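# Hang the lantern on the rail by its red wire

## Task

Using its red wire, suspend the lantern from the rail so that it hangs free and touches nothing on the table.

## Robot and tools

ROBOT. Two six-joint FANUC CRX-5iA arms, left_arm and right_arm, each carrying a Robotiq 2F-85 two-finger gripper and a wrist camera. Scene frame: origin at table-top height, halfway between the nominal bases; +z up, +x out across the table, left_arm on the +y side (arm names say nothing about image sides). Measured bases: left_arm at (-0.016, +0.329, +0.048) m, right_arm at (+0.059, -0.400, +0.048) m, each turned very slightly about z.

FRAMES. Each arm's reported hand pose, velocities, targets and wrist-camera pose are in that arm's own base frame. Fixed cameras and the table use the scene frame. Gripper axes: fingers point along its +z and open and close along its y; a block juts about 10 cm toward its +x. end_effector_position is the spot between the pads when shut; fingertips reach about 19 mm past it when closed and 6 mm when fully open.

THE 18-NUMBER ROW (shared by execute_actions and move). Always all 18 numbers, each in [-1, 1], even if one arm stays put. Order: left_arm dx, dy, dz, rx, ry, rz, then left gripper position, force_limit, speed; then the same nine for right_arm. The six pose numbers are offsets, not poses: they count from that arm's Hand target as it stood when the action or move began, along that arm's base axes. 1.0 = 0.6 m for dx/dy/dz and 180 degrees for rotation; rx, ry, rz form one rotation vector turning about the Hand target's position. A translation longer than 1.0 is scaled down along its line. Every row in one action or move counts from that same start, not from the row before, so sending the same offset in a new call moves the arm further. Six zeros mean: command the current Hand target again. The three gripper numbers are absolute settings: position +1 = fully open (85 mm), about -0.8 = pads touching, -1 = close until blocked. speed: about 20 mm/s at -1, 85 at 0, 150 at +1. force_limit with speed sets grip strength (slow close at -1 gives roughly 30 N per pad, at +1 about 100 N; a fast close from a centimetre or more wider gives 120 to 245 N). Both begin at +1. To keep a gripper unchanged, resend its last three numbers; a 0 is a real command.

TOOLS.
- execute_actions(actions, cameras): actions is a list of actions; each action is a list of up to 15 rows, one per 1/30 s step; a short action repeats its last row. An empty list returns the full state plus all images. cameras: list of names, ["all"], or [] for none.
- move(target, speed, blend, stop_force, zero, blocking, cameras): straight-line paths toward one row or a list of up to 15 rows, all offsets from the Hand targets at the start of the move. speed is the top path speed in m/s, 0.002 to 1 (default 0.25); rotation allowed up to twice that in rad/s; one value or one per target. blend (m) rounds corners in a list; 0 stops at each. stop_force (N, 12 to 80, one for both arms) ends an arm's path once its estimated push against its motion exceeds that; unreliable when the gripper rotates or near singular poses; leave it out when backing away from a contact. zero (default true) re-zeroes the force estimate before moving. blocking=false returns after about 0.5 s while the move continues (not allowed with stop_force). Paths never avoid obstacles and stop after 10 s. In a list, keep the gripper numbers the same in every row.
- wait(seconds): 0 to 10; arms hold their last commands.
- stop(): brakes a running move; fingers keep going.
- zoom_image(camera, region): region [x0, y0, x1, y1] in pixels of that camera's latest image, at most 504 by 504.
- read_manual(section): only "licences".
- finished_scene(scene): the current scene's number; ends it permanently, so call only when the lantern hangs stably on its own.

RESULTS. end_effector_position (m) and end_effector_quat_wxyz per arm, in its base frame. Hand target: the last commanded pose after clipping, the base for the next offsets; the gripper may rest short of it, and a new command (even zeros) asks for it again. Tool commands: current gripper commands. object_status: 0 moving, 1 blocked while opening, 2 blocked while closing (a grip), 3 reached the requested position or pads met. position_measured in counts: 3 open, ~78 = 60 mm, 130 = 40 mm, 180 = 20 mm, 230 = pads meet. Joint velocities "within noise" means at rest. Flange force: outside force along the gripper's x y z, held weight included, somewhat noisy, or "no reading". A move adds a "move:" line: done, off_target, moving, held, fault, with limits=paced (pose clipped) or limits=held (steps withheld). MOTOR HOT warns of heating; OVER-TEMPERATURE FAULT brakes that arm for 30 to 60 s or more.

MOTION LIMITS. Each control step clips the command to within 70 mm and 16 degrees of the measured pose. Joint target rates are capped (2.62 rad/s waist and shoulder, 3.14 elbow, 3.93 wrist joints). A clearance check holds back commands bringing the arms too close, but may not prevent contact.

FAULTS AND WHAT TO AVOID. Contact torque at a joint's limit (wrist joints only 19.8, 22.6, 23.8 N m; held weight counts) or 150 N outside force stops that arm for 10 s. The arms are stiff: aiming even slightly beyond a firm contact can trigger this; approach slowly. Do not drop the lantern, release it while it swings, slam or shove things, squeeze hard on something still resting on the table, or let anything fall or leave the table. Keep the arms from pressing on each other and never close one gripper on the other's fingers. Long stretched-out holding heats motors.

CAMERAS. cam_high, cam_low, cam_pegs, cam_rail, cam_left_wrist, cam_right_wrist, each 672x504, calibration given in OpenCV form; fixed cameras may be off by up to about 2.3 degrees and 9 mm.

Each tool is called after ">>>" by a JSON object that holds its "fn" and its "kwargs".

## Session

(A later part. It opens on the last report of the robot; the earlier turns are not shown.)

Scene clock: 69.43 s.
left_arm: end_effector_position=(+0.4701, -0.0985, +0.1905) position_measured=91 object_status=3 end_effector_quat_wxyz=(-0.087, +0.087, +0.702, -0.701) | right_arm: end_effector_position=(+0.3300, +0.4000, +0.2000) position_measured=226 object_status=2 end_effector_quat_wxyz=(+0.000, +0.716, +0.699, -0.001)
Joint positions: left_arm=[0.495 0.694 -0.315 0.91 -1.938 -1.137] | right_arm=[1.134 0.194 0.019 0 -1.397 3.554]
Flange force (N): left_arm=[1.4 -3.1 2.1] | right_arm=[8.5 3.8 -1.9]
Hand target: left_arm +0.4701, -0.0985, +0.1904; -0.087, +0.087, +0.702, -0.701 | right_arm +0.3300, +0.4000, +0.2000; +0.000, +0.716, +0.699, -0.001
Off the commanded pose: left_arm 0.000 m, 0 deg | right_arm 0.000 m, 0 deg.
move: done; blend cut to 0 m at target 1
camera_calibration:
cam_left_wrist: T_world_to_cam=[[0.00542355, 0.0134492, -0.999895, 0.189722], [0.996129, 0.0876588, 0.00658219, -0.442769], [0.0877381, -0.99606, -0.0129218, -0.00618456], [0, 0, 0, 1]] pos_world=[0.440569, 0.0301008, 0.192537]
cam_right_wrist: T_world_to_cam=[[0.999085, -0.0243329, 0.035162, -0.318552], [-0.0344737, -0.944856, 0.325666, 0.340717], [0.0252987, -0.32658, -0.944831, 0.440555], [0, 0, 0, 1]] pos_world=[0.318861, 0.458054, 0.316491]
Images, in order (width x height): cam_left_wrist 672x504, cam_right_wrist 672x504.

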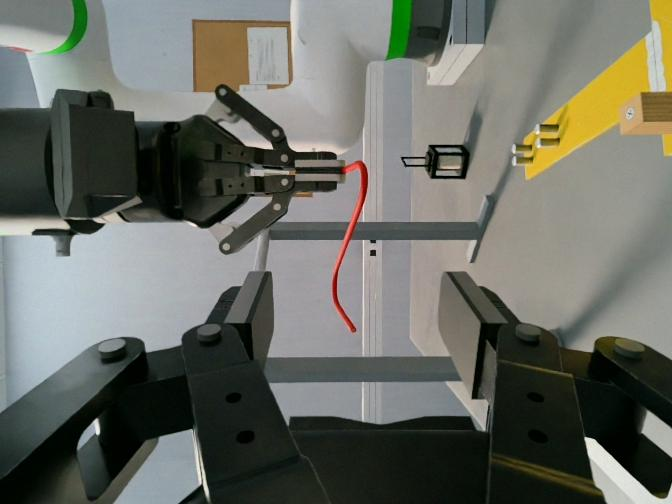

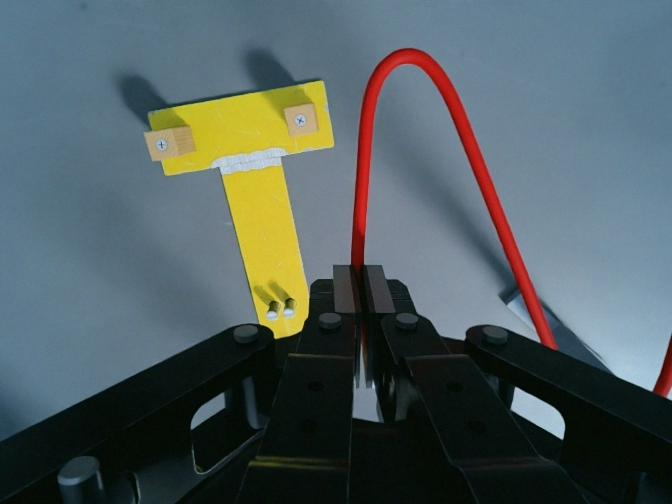

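Near-identical; similar z (wire ~2 mm higher). Grip and release.

>>> {"fn": "move", "kwargs": {"target": [[-0.0443,-0.2838,-0.0095,0,0,0,0.3,0,0,0,0,0,0,0,0,-1,0,-1],[-0.0443,-0.2838,-0.0095,0,0,0,-1,0,-1,0,0,0,0,0,0,-1,0,-1]], "speed": 0.12, "cameras": ["cam_left_wrist","cam_right_wrist"]}}

Scene clock: 74.40 s.
left_arm: end_effector_position=(+0.4435, -0.2688, +0.1847) position_measured=223 object_status=0 end_effector_quat_wxyz=(-0.087, +0.087, +0.702, -0.701) | right_arm: end_effector_position=(+0.3300, +0.4000, +0.2000) position_measured=226 object_status=2 end_effector_quat_wxyz=(+0.000, +0.716, +0.699, -0.001)
Joint positions: left_arm=[0.156 0.593 -0.546 1.201 -1.735 -1.171] | right_arm=[1.134 0.194 0.019 0 -1.397 3.554]
Flange force (N): left_arm=[1.2 -0.7 -0.3] | right_arm=[6.9 2.9 -3.3]
Hand target: left_arm +0.4435, -0.2688, +0.1847; -0.087, +0.087, +0.702, -0.701 | right_arm +0.3300, +0.4000, +0.2000; +0.000, +0.716, +0.699, -0.001
Off the commanded pose: left_arm 0.000 m, 0 deg | right_arm 0.000 m, 0 deg.
move: done
camera_calibration:
cam_left_wrist: T_world_to_cam=[[0.00532392, 0.0134408, -0.999895, 0.186497], [0.996129, 0.0876601, 0.00648221, -0.401287], [0.0877381, -0.99606, -0.0129221, -0.173553], [0, 0, 0, 1]] pos_world=[0.413968, -0.140199, 0.186836]
cam_right_wrist: T_world_to_cam=[[0.999085, -0.0243329, 0.035162, -0.318552], [-0.0344737, -0.944856, 0.325666, 0.340717], [0.0252987, -0.32658, -0.944831, 0.440555], [0, 0, 0, 1]] pos_world=[0.318861, 0.458054, 0.316491]
Images, in order (width x height): cam_left_wrist 672x504, cam_right_wrist 672x504.

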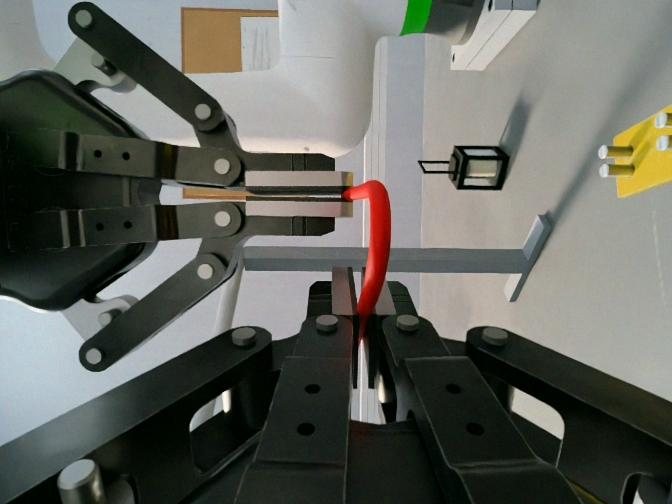

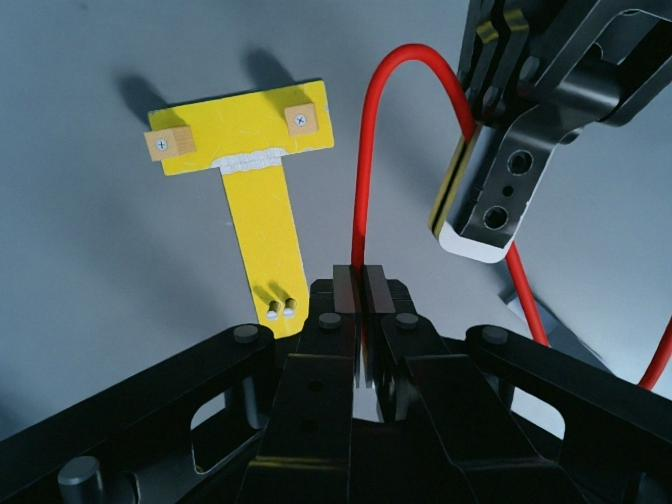

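>>> {"fn": "move", "kwargs": {"target": [[0,0,0,0,0,0,-1,0,-1,0,0,0,0,0,0,-0.5,0,-1],[0,0,0,0,0,0,-1,0,-1,0,0,0.2,0,0,0,-0.5,0,-1]], "speed": 0.15, "cameras": ["cam_right_wrist","cam_rail","cam_low","cam_pegs"]}}

>>> {"fn": "zoom_image", "kwargs": {"camera": "cam_rail", "region": [0, 340, 150, 504]}}

>>> {"fn": "zoom_image", "kwargs": {"camera": "cam_low", "region": [90, 230, 190, 330]}}

Scene clock: 76.77 s.
left_arm: end_effector_position=(+0.4435, -0.2688, +0.1847) position_measured=223 object_status=2 end_effector_quat_wxyz=(-0.087, +0.087, +0.702, -0.701) | right_arm: end_effector_position=(+0.3300, +0.4000, +0.3200) position_measured=192 object_status=3 end_effector_quat_wxyz=(+0.000, +0.716, +0.698, -0.001)
Joint positions: left_arm=[0.156 0.593 -0.546 1.201 -1.735 -1.171] | right_arm=[1.134 0.183 0.286 0 -1.675 3.554]
Flange force (N): left_arm=[0.8 -2.2 0.9] | right_arm=[10.0 5.8 -6.0]
Hand target: left_arm +0.4435, -0.2688, +0.1847; -0.087, +0.087, +0.702, -0.701 | right_arm +0.3300, +0.4000, +0.3200; +0.000, +0.716, +0.699, -0.001
Off the commanded pose: left_arm 0.000 m, 0 deg | right_arm 0.000 m, 0 deg.
move: done
camera_calibration:
cam_right_wrist: T_world_to_cam=[[0.999078, -0.0245191, 0.03523, -0.322713], [-0.0346743, -0.944819, 0.325751, 0.301648], [0.0252988, -0.326673, -0.944799, 0.553963], [0, 0, 0, 1]] pos_world=[0.31886, 0.458055, 0.436491]
Images, in order (width x height): cam_low 672x504, cam_pegs 672x504, cam_rail 672x504, cam_right_wrist 672x504.

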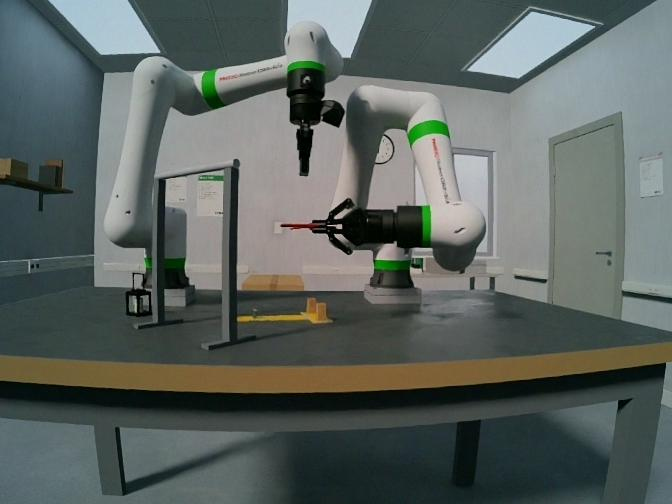

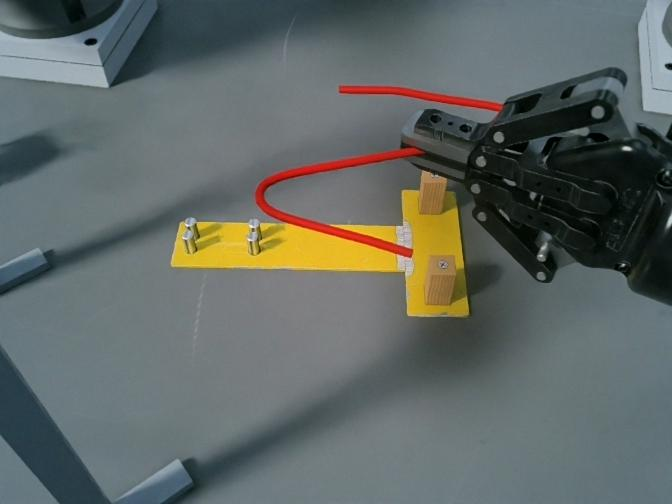

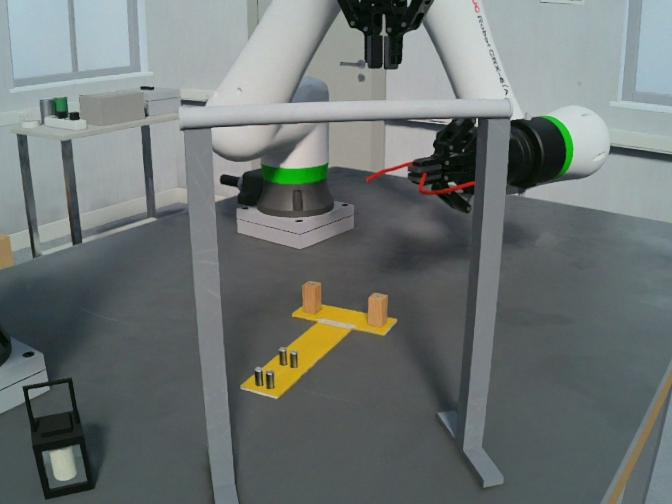

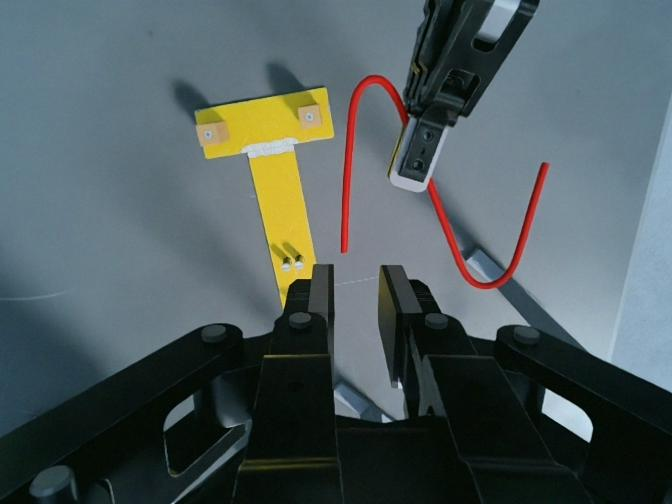

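Scaled by 3.073 from the camera's 672x504 image, which has a finer 960x720 frame.

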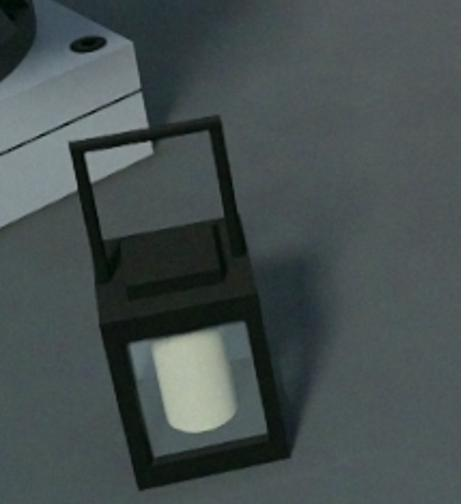

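Scaled by 5.040 from the camera's 672x504 image, which has a finer 960x720 frame.

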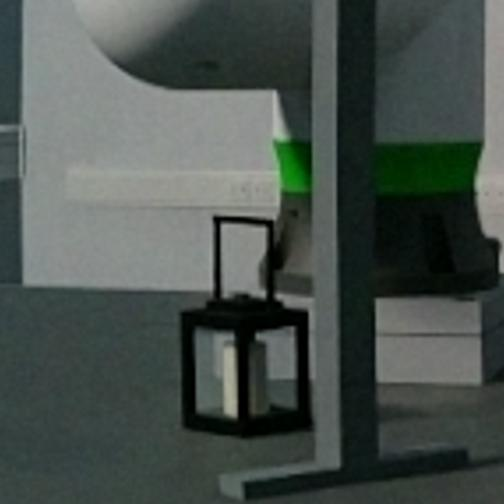

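>>> {"fn": "move", "kwargs": {"target": [[0.12,0.25,0.2,-0.06,0.25,0.168,-1,0,-1,-0.1,-0.3,0.05,0,0,-0.295,-0.5,0,-1],[0.232,0.397,0.399,-0.1293,0.5159,0.336,-1,0,-1,-0.149,-0.55,0.05,0,0,-0.589,-0.5,0,-1]], "blend": 0.03}}

>>> {"fn": "move", "kwargs": {"target": [0,0,0,0,0,0,-1,0,-1,0,-0.138,-0.083,0,0,-0.589,-0.2,0,-1], "cameras": ["cam_right_wrist","cam_rail"]}}

Scene clock: 83.20 s.
left_arm: end_effector_position=(+0.5827, -0.0305, +0.4241) position_measured=223 object_status=2 end_effector_quat_wxyz=(+0.201, +0.730, -0.245, +0.605) | right_arm: end_effector_position=(+0.2406, +0.0700, +0.3500) position_measured=192 object_status=3 end_effector_quat_wxyz=(+0.000, +0.988, -0.151, +0.000)
Joint positions: left_arm=[0.389 -0.16 -0.693 1.682 -1.014 1.055] | right_arm=[0.827 -0.507 -0.226 -0.001 -1.851 2.011]
Flange force (N): left_arm=[-0.9 3.9 -2.0] | right_arm=[-2.1 -3.9 -3.9]
Hand target: left_arm +0.5827, -0.0306, +0.4241; +0.201, +0.730, -0.245, +0.605 | right_arm +0.2406, +0.0700, +0.3500; +0.000, +0.988, -0.151, +0.000
Off the commanded pose: left_arm 0.000 m, 0 deg | right_arm 0.000 m, 0 deg.
move: done

Scene clock: 87.37 s.
left_arm: end_effector_position=(+0.5827, -0.0306, +0.4241) position_measured=223 object_status=2 end_effector_quat_wxyz=(+0.201, +0.730, -0.245, +0.605) | right_arm: end_effector_position=(+0.2406, -0.0128, +0.3002) position_measured=154 object_status=3 end_effector_quat_wxyz=(+0.001, -0.474, +0.881, +0.000)
Joint positions: left_arm=[0.389 -0.16 -0.693 1.682 -1.014 1.055] | right_arm=[0.517 -0.566 -0.375 0 -1.76 0.47]
Flange force (N): left_arm=[-0.9 3.3 -1.6] | right_arm=[-3.9 3.1 -3.7]
Hand target: left_arm +0.5827, -0.0306, +0.4241; +0.201, +0.730, -0.245, +0.605 | right_arm +0.2406, -0.0128, +0.3002; +0.001, -0.474, +0.881, +0.000
Off the commanded pose: left_arm 0.000 m, 0 deg | right_arm 0.000 m, 0 deg.
move: done
camera_calibration:
cam_right_wrist: T_world_to_cam=[[-0.83394, 0.55073, 0.0352248, 0.205631], [0.53056, 0.782564, 0.32573, -0.198976], [0.151823, 0.290328, -0.944807, 0.380101], [0, 0, 0, 1]] pos_world=[0.219345, -0.0678894, 0.416691]
Images, in order (width x height): cam_rail 672x504, cam_right_wrist 672x504.

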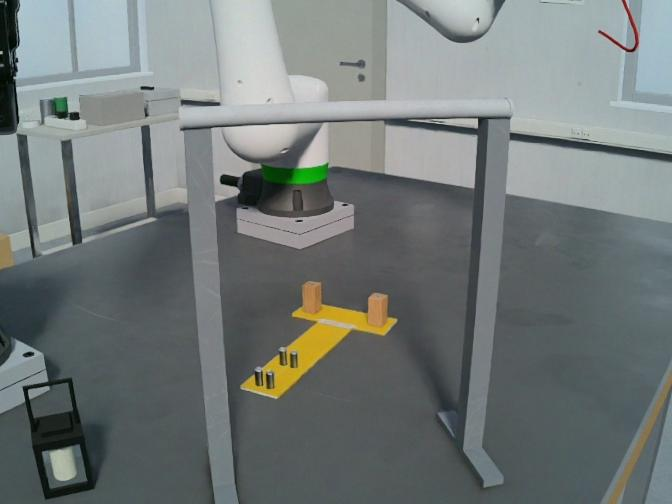

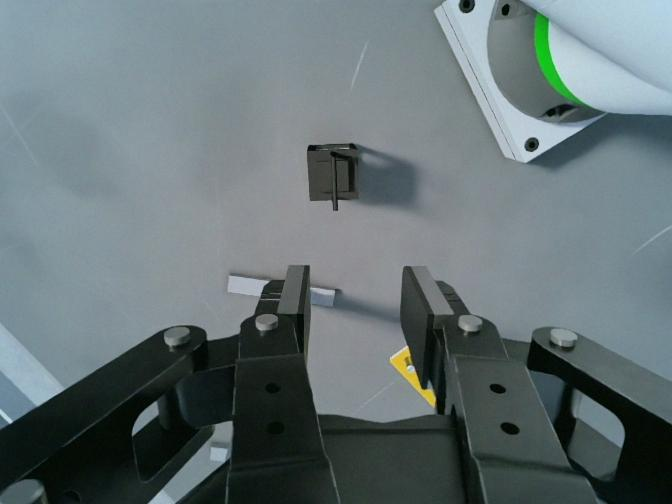

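>>> {"fn": "move", "kwargs": {"target": [[0,0,0,0,0,0,-1,0,-1,0.0092,0,-0.25,0,0,0,0,0,-1],[0,0,0,0,0,0,-1,0,-1,0.0092,0,-0.394,0,0,0,0,0,-1]], "cameras": ["cam_right_wrist"]}}

Scene clock: 89.40 s.
left_arm: end_effector_position=(+0.5827, -0.0306, +0.4241) position_measured=223 object_status=2 end_effector_quat_wxyz=(+0.201, +0.730, -0.245, +0.605) | right_arm: end_effector_position=(+0.2462, -0.0128, +0.0638) position_measured=128 object_status=3 end_effector_quat_wxyz=(+0.001, -0.474, +0.881, +0.000)
Joint positions: left_arm=[0.389 -0.16 -0.693 1.682 -1.014 1.055] | right_arm=[0.504 -0.464 -0.885 0 -1.149 0.483]
Flange force (N): left_arm=[-0.6 3.4 -1.8] | right_arm=[-3.8 2.2 -3.0]
Hand target: left_arm +0.5827, -0.0306, +0.4241; +0.201, +0.730, -0.245, +0.605 | right_arm +0.2462, -0.0128, +0.0638; +0.001, -0.474, +0.881, +0.000
Off the commanded pose: left_arm 0.000 m, 0 deg | right_arm 0.000 m, 0 deg.
move: done
camera_calibration:
cam_right_wrist: T_world_to_cam=[[-0.833984, 0.550664, 0.0351972, 0.218555], [0.53049, 0.782611, 0.325731, -0.124873], [0.151823, 0.290326, -0.944807, 0.155913], [0, 0, 0, 1]] pos_world=[0.224845, -0.067889, 0.180291]
Images, in order (width x height): cam_right_wrist 672x504.

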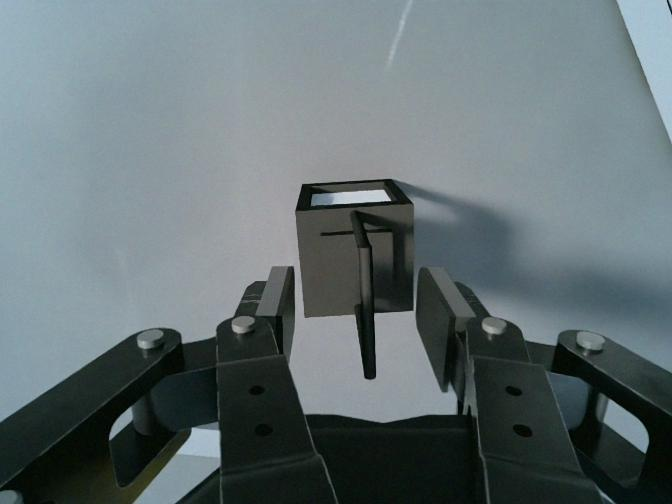

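>>> {"fn": "move", "kwargs": {"target": [[0,0,0,0,0,0,-1,0,-1,-0.0033,0.0022,0,0,0,0.0144,0,0,-1],[0,0,0,0,0,0,-1,0,-1,-0.0033,0.0022,0,0,0,0.0144,-1,-0.5,-1]]}}

>>> {"fn": "move", "kwargs": {"target": [[0,0,0,0,0,0,-1,0,-1,0,0,0.12,0,0,0,-1,-0.5,-1],[0,0.1,0,0,0,0,-1,0,-1,-0.05,0.32,0.14,0,0,-0.02,-1,-0.5,-1],[0,0.1,0,0,0,0,-1,0,-1,0.3508,0.8153,0.14,0,0,-0.0533,-1,-0.5,-1]], "speed": 0.2, "blend": 0.02, "cameras": ["cam_right_wrist","cam_low"]}}

Scene clock: 92.83 s.
left_arm: end_effector_position=(+0.5827, -0.0306, +0.4241) position_measured=223 object_status=2 end_effector_quat_wxyz=(+0.201, +0.730, -0.245, +0.605) | right_arm: end_effector_position=(+0.2442, -0.0115, +0.0638) position_measured=225 object_status=0 end_effector_quat_wxyz=(+0.001, -0.494, +0.870, +0.000)
Joint positions: left_arm=[0.389 -0.16 -0.693 1.682 -1.014 1.055] | right_arm=[0.514 -0.473 -0.889 0 -1.153 0.518]
Flange force (N): left_arm=[-0.9 3.4 -1.3] | right_arm=[-4.5 1.7 -0.4]
Hand target: left_arm +0.5827, -0.0306, +0.4241; +0.201, +0.730, -0.245, +0.605 | right_arm +0.2442, -0.0115, +0.0638; +0.001, -0.494, +0.870, +0.000
Off the commanded pose: left_arm 0.000 m, 0 deg | right_arm 0.000 m, 0 deg.
move: done

Scene clock: 96.60 s.
left_arm: end_effector_position=(+0.5827, +0.0294, +0.4241) position_measured=223 object_status=2 end_effector_quat_wxyz=(+0.201, +0.730, -0.245, +0.605) | right_arm: end_effector_position=(+0.4547, +0.4777, +0.1478) position_measured=225 object_status=2 end_effector_quat_wxyz=(+0.001, -0.419, +0.908, +0.000)
Joint positions: left_arm=[0.557 -0.088 -0.63 1.596 -1.159 1.055] | right_arm=[1.009 0.572 0.409 0.001 -1.407 -0.144]
Flange force (N): left_arm=[-0.2 4.0 -1.3] | right_arm=[-15.3 0.5 0.3]
Hand target: left_arm +0.5827, +0.0294, +0.4241; +0.201, +0.730, -0.245, +0.605 | right_arm +0.4547, +0.4777, +0.1478; +0.001, -0.419, +0.908, +0.000
Off the commanded pose: left_arm 0.000 m, 0 deg | right_arm 0.000 m, 0 deg.
move: done
camera_calibration:
cam_right_wrist: T_world_to_cam=[[-0.760652, 0.648205, 0.0351852, 0.0394957], [0.621927, 0.712137, 0.325679, -0.65461], [0.18605, 0.269611, -0.944825, 0.0555527], [0, 0, 0, 1]] pos_world=[0.426826, 0.425593, 0.264291]
Images, in order (width x height): cam_low 672x504, cam_right_wrist 672x504.

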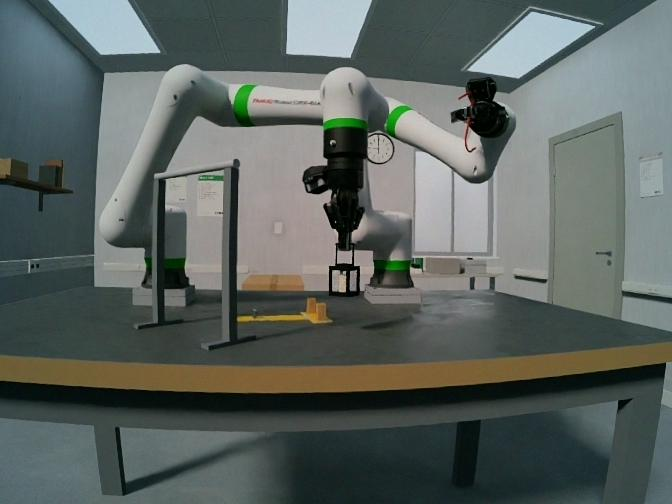

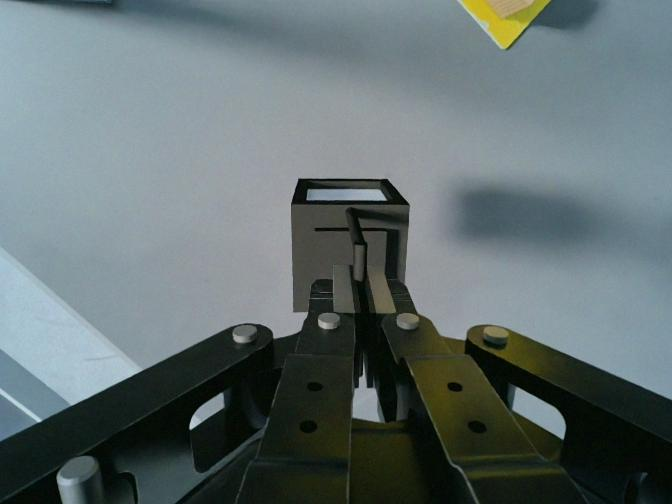

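>>> {"fn": "move", "kwargs": {"target": [0,0,0,0,0,0,-1,0,-1,0,0,-0.138,0,0,0,-1,-0.5,-1], "speed": 0.1}}

>>> {"fn": "move", "kwargs": {"target": [[0,0,0,0,0,0,-1,0,-1,0,0,0,0,0,0,-0.2,0,-0.9],[0,0,0,0,0,0,-1,0,-1,0,0,0.25,0,0,0,-0.2,0,-0.9],[0,0,0,0,0,0,-1,0,-1,-0.35,-0.55,0.5,0,0,0,-0.2,0,-0.9],[0,-0.4842,-0.2,0,0,0,-1,0,-1,-0.42,-0.95,0.5,0,0,0,-0.2,0,-0.9]], "speed": 0.25, "blend": [0,0.02,0.05,0], "cameras": ["all"]}}

>>> {"fn": "zoom_image", "kwargs": {"camera": "cam_low", "region": [240, 180, 420, 330]}}

Scene clock: 98.17 s.
left_arm: end_effector_position=(+0.5827, +0.0294, +0.4241) position_measured=223 object_status=2 end_effector_quat_wxyz=(+0.201, +0.730, -0.245, +0.605) | right_arm: end_effector_position=(+0.4546, +0.4777, +0.0650) position_measured=225 object_status=2 end_effector_quat_wxyz=(+0.001, -0.419, +0.908, +0.000)
Joint positions: left_arm=[0.557 -0.088 -0.63 1.596 -1.159 1.055] | right_arm=[1.009 0.625 0.292 0.001 -1.238 -0.144]
Flange force (N): left_arm=[-0.4 3.6 -1.4] | right_arm=[-13.1 0.9 2.8]
Hand target: left_arm +0.5827, +0.0294, +0.4241; +0.201, +0.730, -0.245, +0.605 | right_arm +0.4547, +0.4777, +0.0650; +0.001, -0.419, +0.908, +0.000
Off the commanded pose: left_arm 0.000 m, 0 deg | right_arm 0.000 m, 0 deg.
move: done

Scene clock: 104.10 s.
left_arm: end_effector_position=(+0.5827, -0.2611, +0.3041) position_measured=223 object_status=2 end_effector_quat_wxyz=(+0.201, +0.730, -0.245, +0.605) | right_arm: end_effector_position=(+0.2027, -0.0923, +0.3650) position_measured=154 object_status=3 end_effector_quat_wxyz=(+0.001, -0.419, +0.908, +0.000)
Joint positions: left_arm=[-0.607 -0.104 -0.697 3.047 -0.407 0.077] | right_arm=[0.196 -0.576 -0.223 0 -1.922 0.669]
Flange force (N): left_arm=no reading | right_arm=[-4.6 2.8 -4.4]
Hand target: left_arm +0.5827, -0.2611, +0.3041; +0.201, +0.730, -0.245, +0.605 | right_arm +0.2027, -0.0923, +0.3650; +0.001, -0.419, +0.908, +0.000
Off the commanded pose: left_arm 0.000 m, 0 deg | right_arm 0.000 m, 0 deg.
move: done
camera_calibration:
cam_left_wrist: T_world_to_cam=[[-0.61198, -0.790869, -0.00238942, 0.151355], [-0.394038, 0.307526, -0.866119, 0.591449], [0.685722, -0.529106, -0.499832, -0.255029], [0, 0, 0, 1]] pos_world=[0.500558, -0.197122, 0.385155]
cam_right_wrist: T_world_to_cam=[[-0.760652, 0.648205, 0.0351852, 0.209646], [0.621927, 0.712137, 0.325679, -0.162703], [0.18605, 0.269611, -0.944825, 0.461332], [0, 0, 0, 1]] pos_world=[0.174826, -0.144407, 0.481491]

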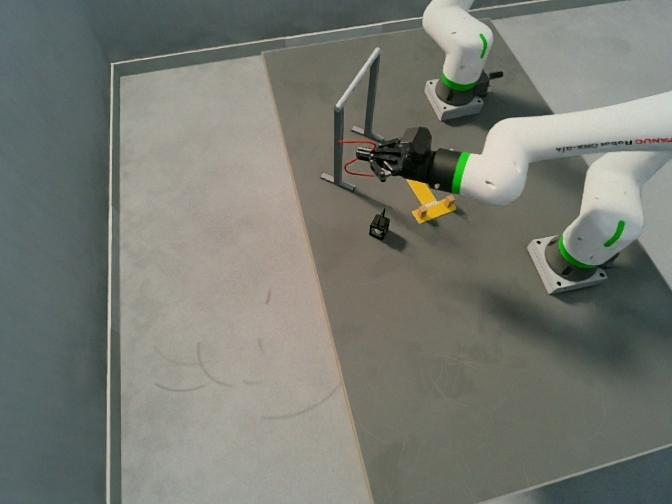

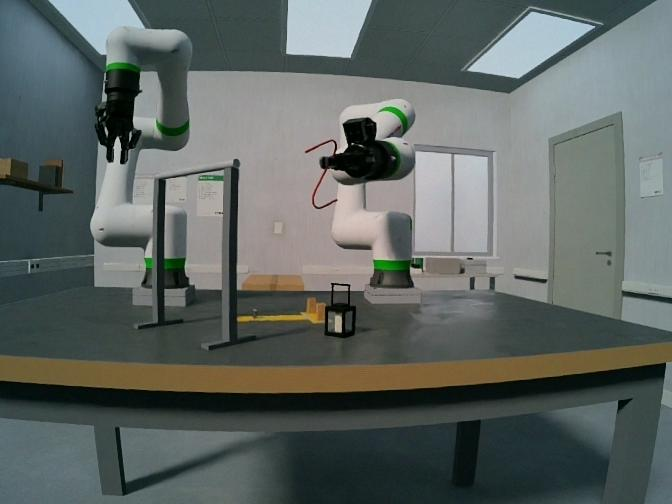

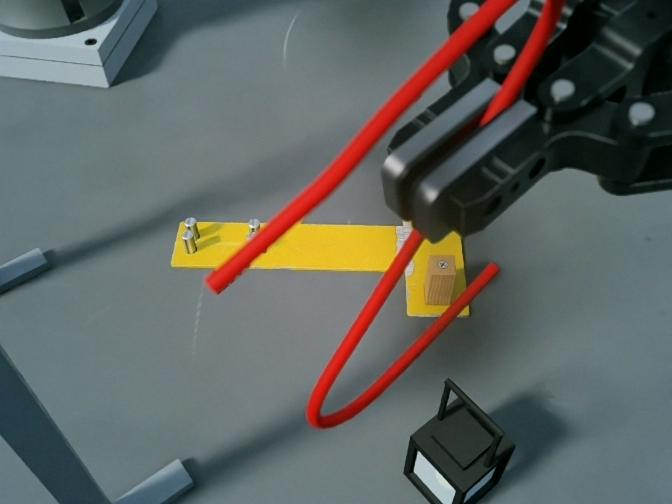

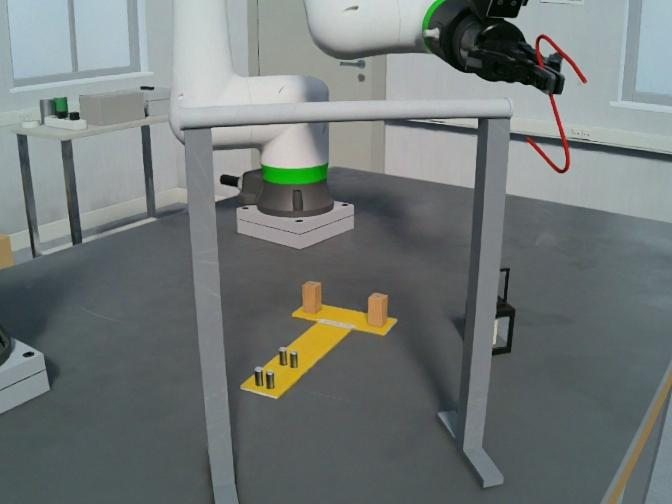

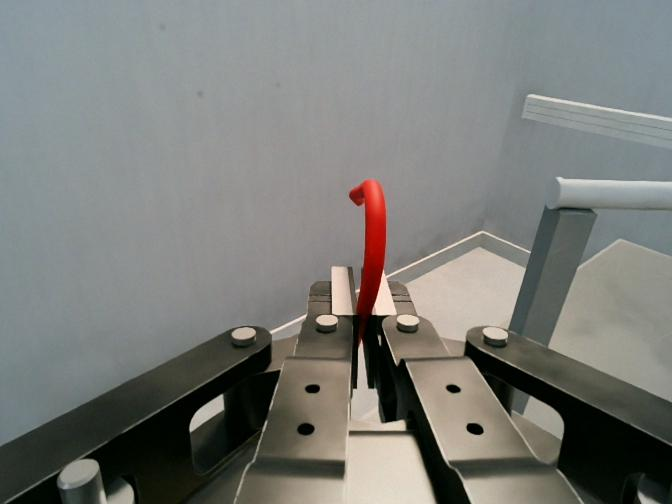

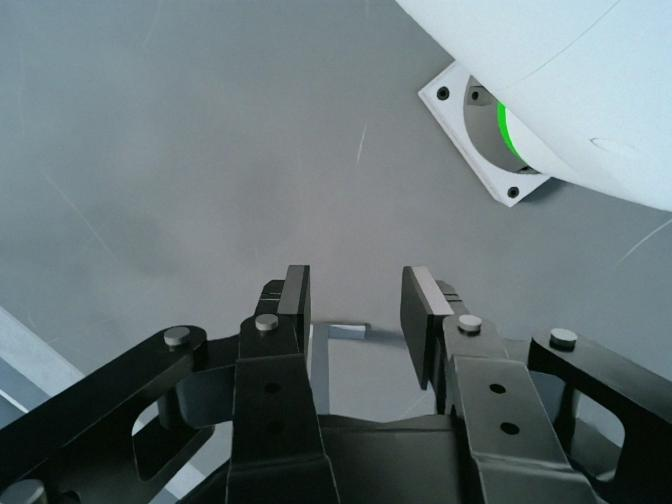

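Scaled by 2.800 from the camera's 672x504 image, which has a finer 960x720 frame.

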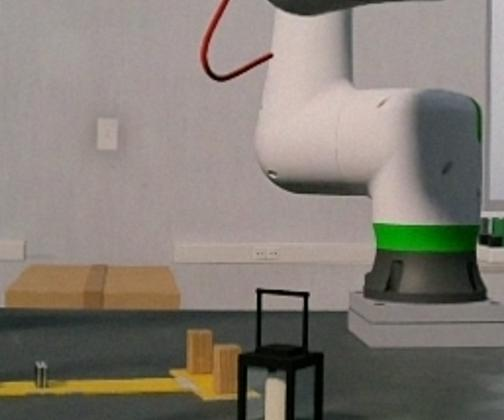

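>>> {"fn": "move", "kwargs": {"target": [-0.0045,-0.006,-0.22,0,0,0,-1,0,-1,0,0,0,0,0,0,-0.2,0,-0.9], "cameras": ["cam_pegs","cam_low"]}}

>>> {"fn": "zoom_image", "kwargs": {"camera": "cam_low", "region": [240, 200, 420, 350]}}

Scene clock: 105.57 s.
left_arm: end_effector_position=(+0.5800, -0.2647, +0.1722) position_measured=223 object_status=2 end_effector_quat_wxyz=(+0.201, +0.730, -0.245, +0.605) | right_arm: end_effector_position=(+0.2027, -0.0923, +0.3650) position_measured=154 object_status=3 end_effector_quat_wxyz=(+0.001, -0.419, +0.908, +0.000)
Joint positions: left_arm=[-0.622 0.193 -0.795 3.111 -0.8 0.014] | right_arm=[0.196 -0.576 -0.223 0 -1.922 0.669]
Flange force (N): left_arm=[3.3 1.5 -4.3] | right_arm=[-4.6 3.0 -4.4]
Hand target: left_arm +0.5800, -0.2647, +0.1721; +0.201, +0.730, -0.245, +0.605 | right_arm +0.2027, -0.0923, +0.3650; +0.001, -0.419, +0.908, +0.000
Off the commanded pose: left_arm 0.000 m, 0 deg | right_arm 0.000 m, 0 deg.
move: done
Images, in order (width x height): cam_low 672x504, cam_pegs 672x504.

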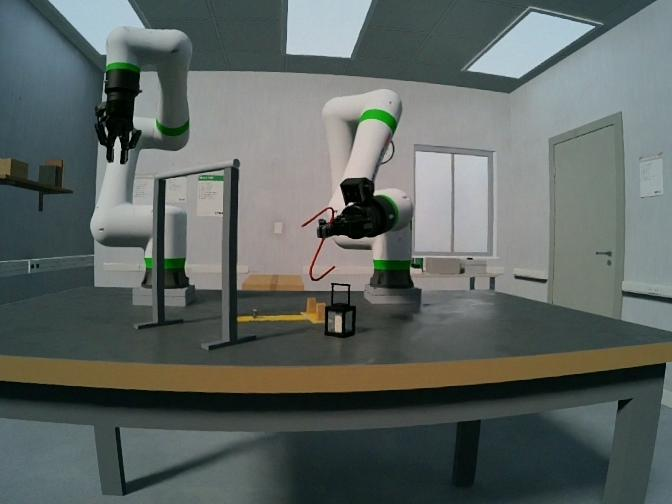

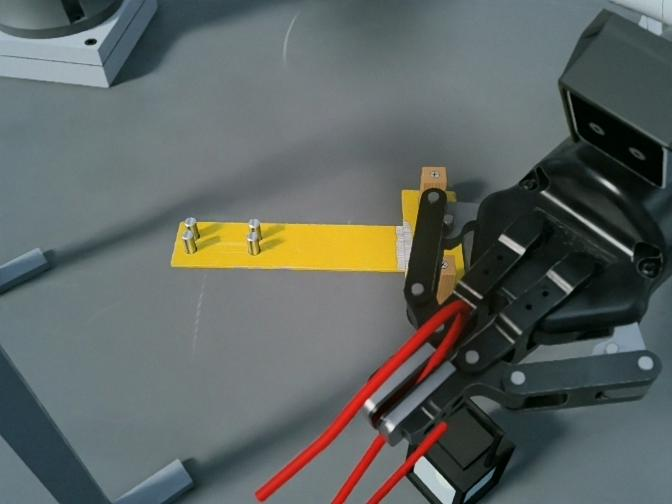

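Scaled by 2.800 from the camera's 672x504 image, which has a finer 960x720 frame.

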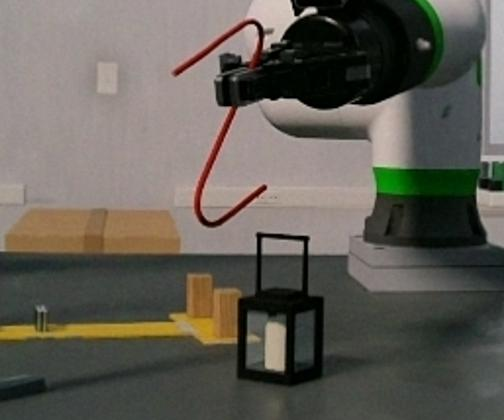

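>>> {"fn": "move", "kwargs": {"target": [[0,0,-0.073,-0.02,-0.0267,0,-1,0,-1,0,0,0,0,0,0,-0.2,0,-0.9],[-0.1134,0.0848,-0.073,-0.02,-0.0267,0,-1,0,-1,0,0,0,0,0,0,-0.2,0,-0.9]], "speed": 0.08, "cameras": ["cam_pegs","cam_low"]}}

>>> {"fn": "zoom_image", "kwargs": {"camera": "cam_low", "region": [240, 200, 420, 350]}}

Scene clock: 108.20 s.
left_arm: end_effector_position=(+0.5120, -0.2138, +0.1283) position_measured=223 object_status=2 end_effector_quat_wxyz=(+0.213, +0.698, -0.234, +0.643) | right_arm: end_effector_position=(+0.2027, -0.0923, +0.3650) position_measured=154 object_status=3 end_effector_quat_wxyz=(+0.001, -0.419, +0.908, +0.000)
Joint positions: left_arm=[-0.615 0.329 -1.022 3.11 -1.267 0.003] | right_arm=[0.196 -0.576 -0.223 0 -1.922 0.669]
Flange force (N): left_arm=[4.4 1.4 -0.9] | right_arm=[-4.7 3.7 -3.7]
Hand target: left_arm +0.5120, -0.2138, +0.1283; +0.213, +0.698, -0.234, +0.643 | right_arm +0.2027, -0.0923, +0.3650; +0.001, -0.419, +0.908, +0.000
Off the commanded pose: left_arm 0.000 m, 0 deg | right_arm 0.000 m, 0 deg.
move: done
Images, in order (width x height): cam_low 672x504, cam_pegs 672x504.

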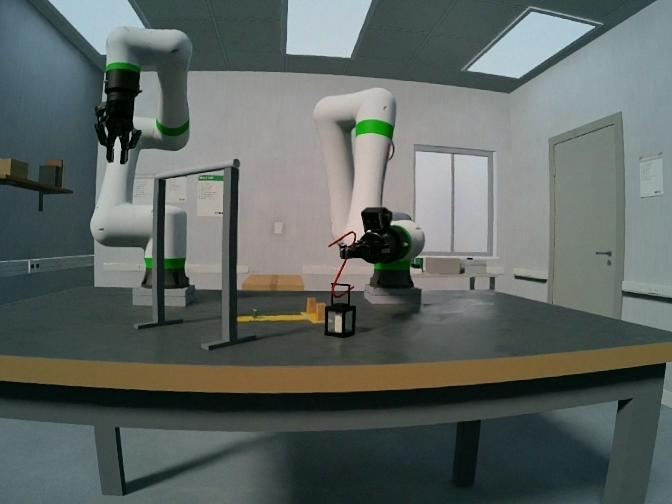

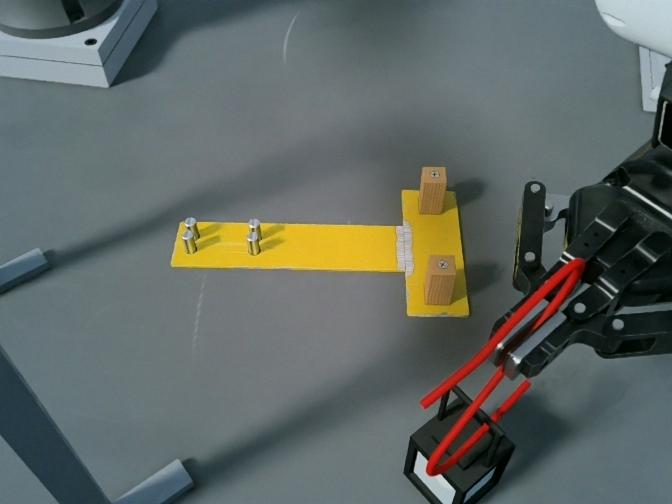

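Scaled by 2.800 from the camera's 672x504 image, which has a finer 960x720 frame.

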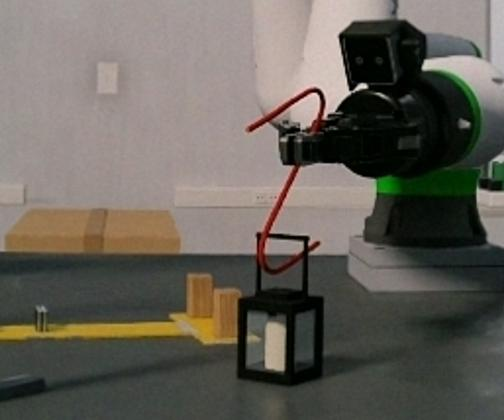

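>>> {"fn": "move", "kwargs": {"target": [[0.04,-0.03,0.033,0.133,0.178,0,-1,0,-1,0,0,0,0,0,0,-0.2,0,-0.9],[0.04,-0.03,0.14,0.133,0.178,0,-1,0,-1,0,0,0,0,0,0,-0.2,0,-0.9]], "speed": 0.12, "cameras": ["cam_pegs","cam_low","cam_rail"]}}

>>> {"fn": "zoom_image", "kwargs": {"camera": "cam_low", "region": [240, 180, 420, 350]}}

Scene clock: 112.90 s.
left_arm: end_effector_position=(+0.5360, -0.2318, +0.2123) position_measured=223 object_status=2 end_effector_quat_wxyz=(+0.122, +0.875, -0.293, +0.365) | right_arm: end_effector_position=(+0.2027, -0.0923, +0.3650) position_measured=154 object_status=3 end_effector_quat_wxyz=(+0.001, -0.419, +0.908, +0.000)
Joint positions: left_arm=[-0.624 -0.124 -0.492 3.18 0.413 -0.051] | right_arm=[0.196 -0.576 -0.223 0 -1.922 0.669]
Flange force (N): left_arm=no reading | right_arm=[-5.3 4.1 -3.8]
Hand target: left_arm +0.5360, -0.2318, +0.2123; +0.122, +0.875, -0.293, +0.365 | right_arm +0.2027, -0.0923, +0.3650; +0.001, -0.419, +0.908, +0.000
Off the commanded pose: left_arm 0.000 m, 0 deg | right_arm 0.000 m, 0 deg.
move: done
Images, in order (width x height): cam_low 672x504, cam_pegs 672x504, cam_rail 672x504.

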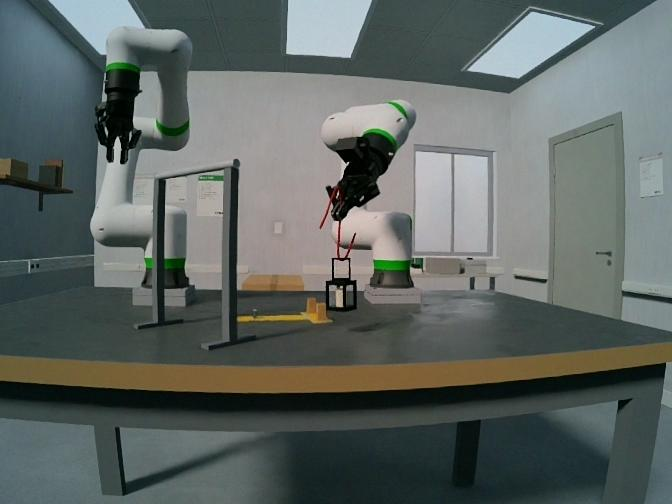

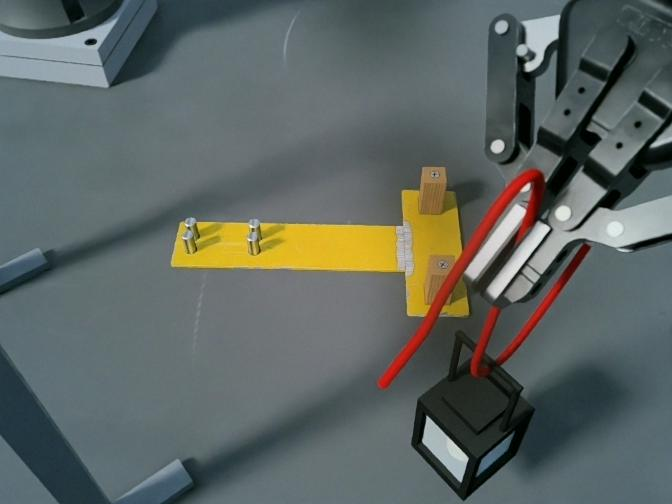

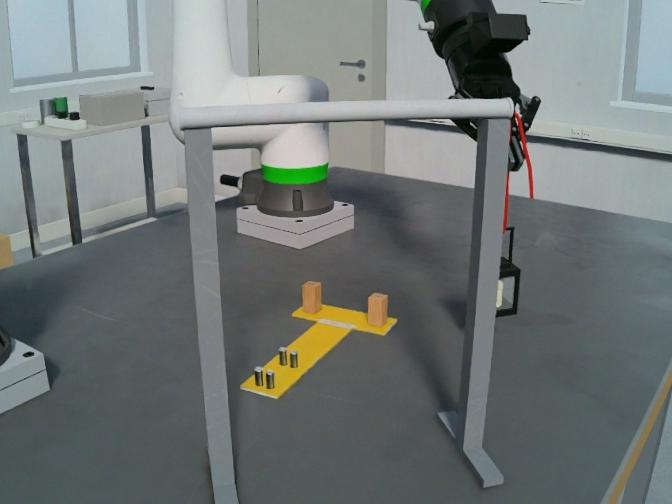

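Scaled by 2.800 from the camera's 672x504 image, which has a finer 960x720 frame.

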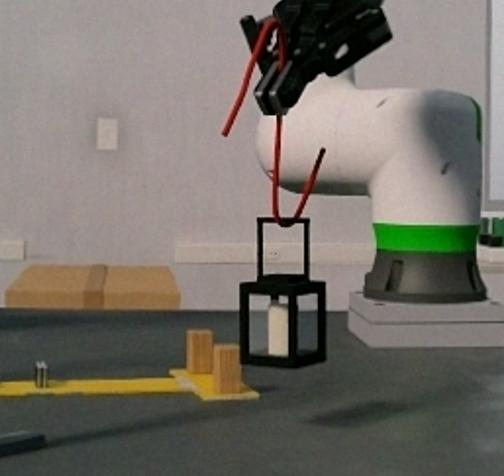

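>>> {"fn": "move", "kwargs": {"target": [[-0.05,-0.05,0.2795,0,0,0,-1,0,-1,0,0,0,0,0,0,-0.2,0,-0.9],[-0.218,-0.3337,0.2795,0,0,0,-1,0,-1,0,0,0,0,0,0,-0.2,0,-0.9]], "speed": 0.17, "blend": 0.03, "cameras": ["cam_left_wrist","cam_rail"]}}

Scene clock: 115.70 s.
left_arm: end_effector_position=(+0.4052, -0.4320, +0.3801) position_measured=223 object_status=2 end_effector_quat_wxyz=(+0.122, +0.875, -0.293, +0.365) | right_arm: end_effector_position=(+0.2027, -0.0923, +0.3650) position_measured=154 object_status=3 end_effector_quat_wxyz=(+0.001, -0.419, +0.908, +0.000)
Joint positions: left_arm=[-1.217 -0.187 -0.316 2.588 0.819 0.824] | right_arm=[0.196 -0.576 -0.223 0 -1.922 0.669]
Flange force (N): left_arm=[-6.9 -0.5 0.1] | right_arm=[-4.0 2.5 -4.2]
Hand target: left_arm +0.4052, -0.4320, +0.3800; +0.122, +0.875, -0.293, +0.365 | right_arm +0.2027, -0.0923, +0.3650; +0.001, -0.419, +0.908, +0.000
Off the commanded pose: left_arm 0.000 m, 0 deg | right_arm 0.000 m, 0 deg.
move: done
camera_calibration:
cam_left_wrist: T_world_to_cam=[[-0.610598, -0.791905, 0.00752704, -0.0971031], [-0.713646, 0.546085, -0.438748, 0.709948], [0.343337, -0.27327, -0.898578, 0.215099], [0, 0, 0, 1]] pos_world=[0.37351, -0.405809, 0.505503]
Images, in order (width x height): cam_rail 672x504, cam_left_wrist 672x504.

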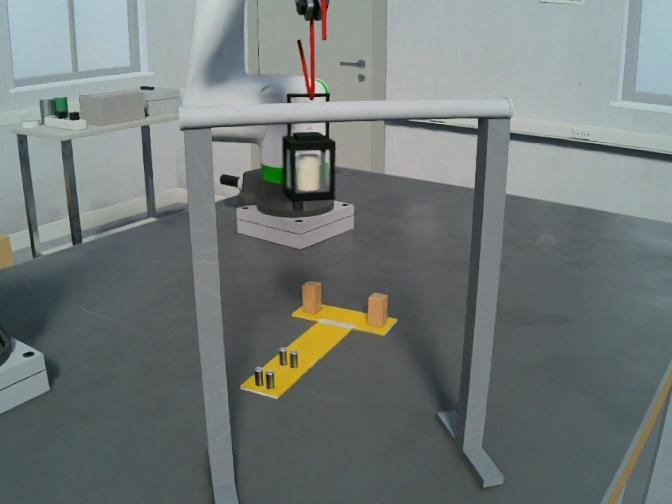

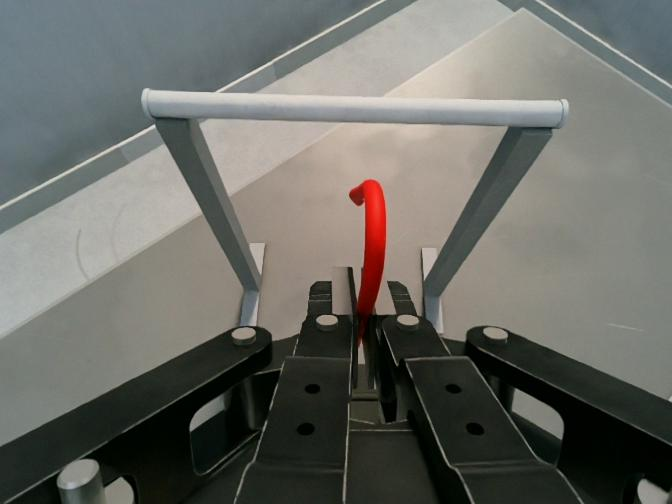

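>>> {"fn": "move", "kwargs": {"target": [0.1735,-0.1298,-0.02,0,0,0,-1,0,-1,0,0,0,0,0,0,-0.2,0,-0.9], "speed": 0.12, "cameras": ["cam_left_wrist"]}}

Scene clock: 117.57 s.
left_arm: end_effector_position=(+0.5092, -0.5099, +0.3681) position_measured=223 object_status=2 end_effector_quat_wxyz=(+0.122, +0.875, -0.293, +0.365) | right_arm: end_effector_position=(+0.2027, -0.0923, +0.3650) position_measured=154 object_status=3 end_effector_quat_wxyz=(+0.001, -0.419, +0.908, +0.000)
Joint positions: left_arm=[-1.082 0.133 -0.008 2.683 0.744 0.665] | right_arm=[0.196 -0.576 -0.223 0 -1.922 0.669]
Flange force (N): left_arm=[-8.4 -0.3 -0.9] | right_arm=[-4.8 3.7 -4.0]
Hand target: left_arm +0.5093, -0.5099, +0.3680; +0.122, +0.875, -0.293, +0.365 | right_arm +0.2027, -0.0923, +0.3650; +0.001, -0.419, +0.908, +0.000
Off the commanded pose: left_arm 0.000 m, 0 deg | right_arm 0.000 m, 0 deg.
move: done
camera_calibration:
cam_left_wrist: T_world_to_cam=[[-0.610698, -0.791829, 0.0074658, -0.0950237], [-0.713545, 0.546184, -0.438789, 0.821533], [0.343368, -0.273295, -0.898559, 0.14725], [0, 0, 0, 1]] pos_world=[0.477609, -0.483708, 0.493502]
Images, in order (width x height): cam_left_wrist 672x504.

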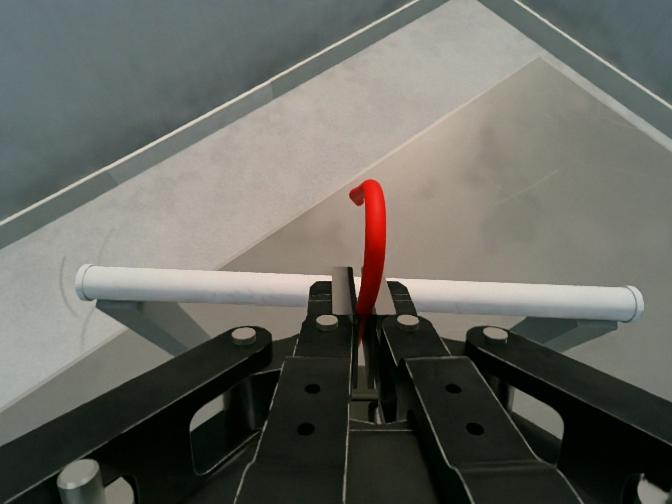

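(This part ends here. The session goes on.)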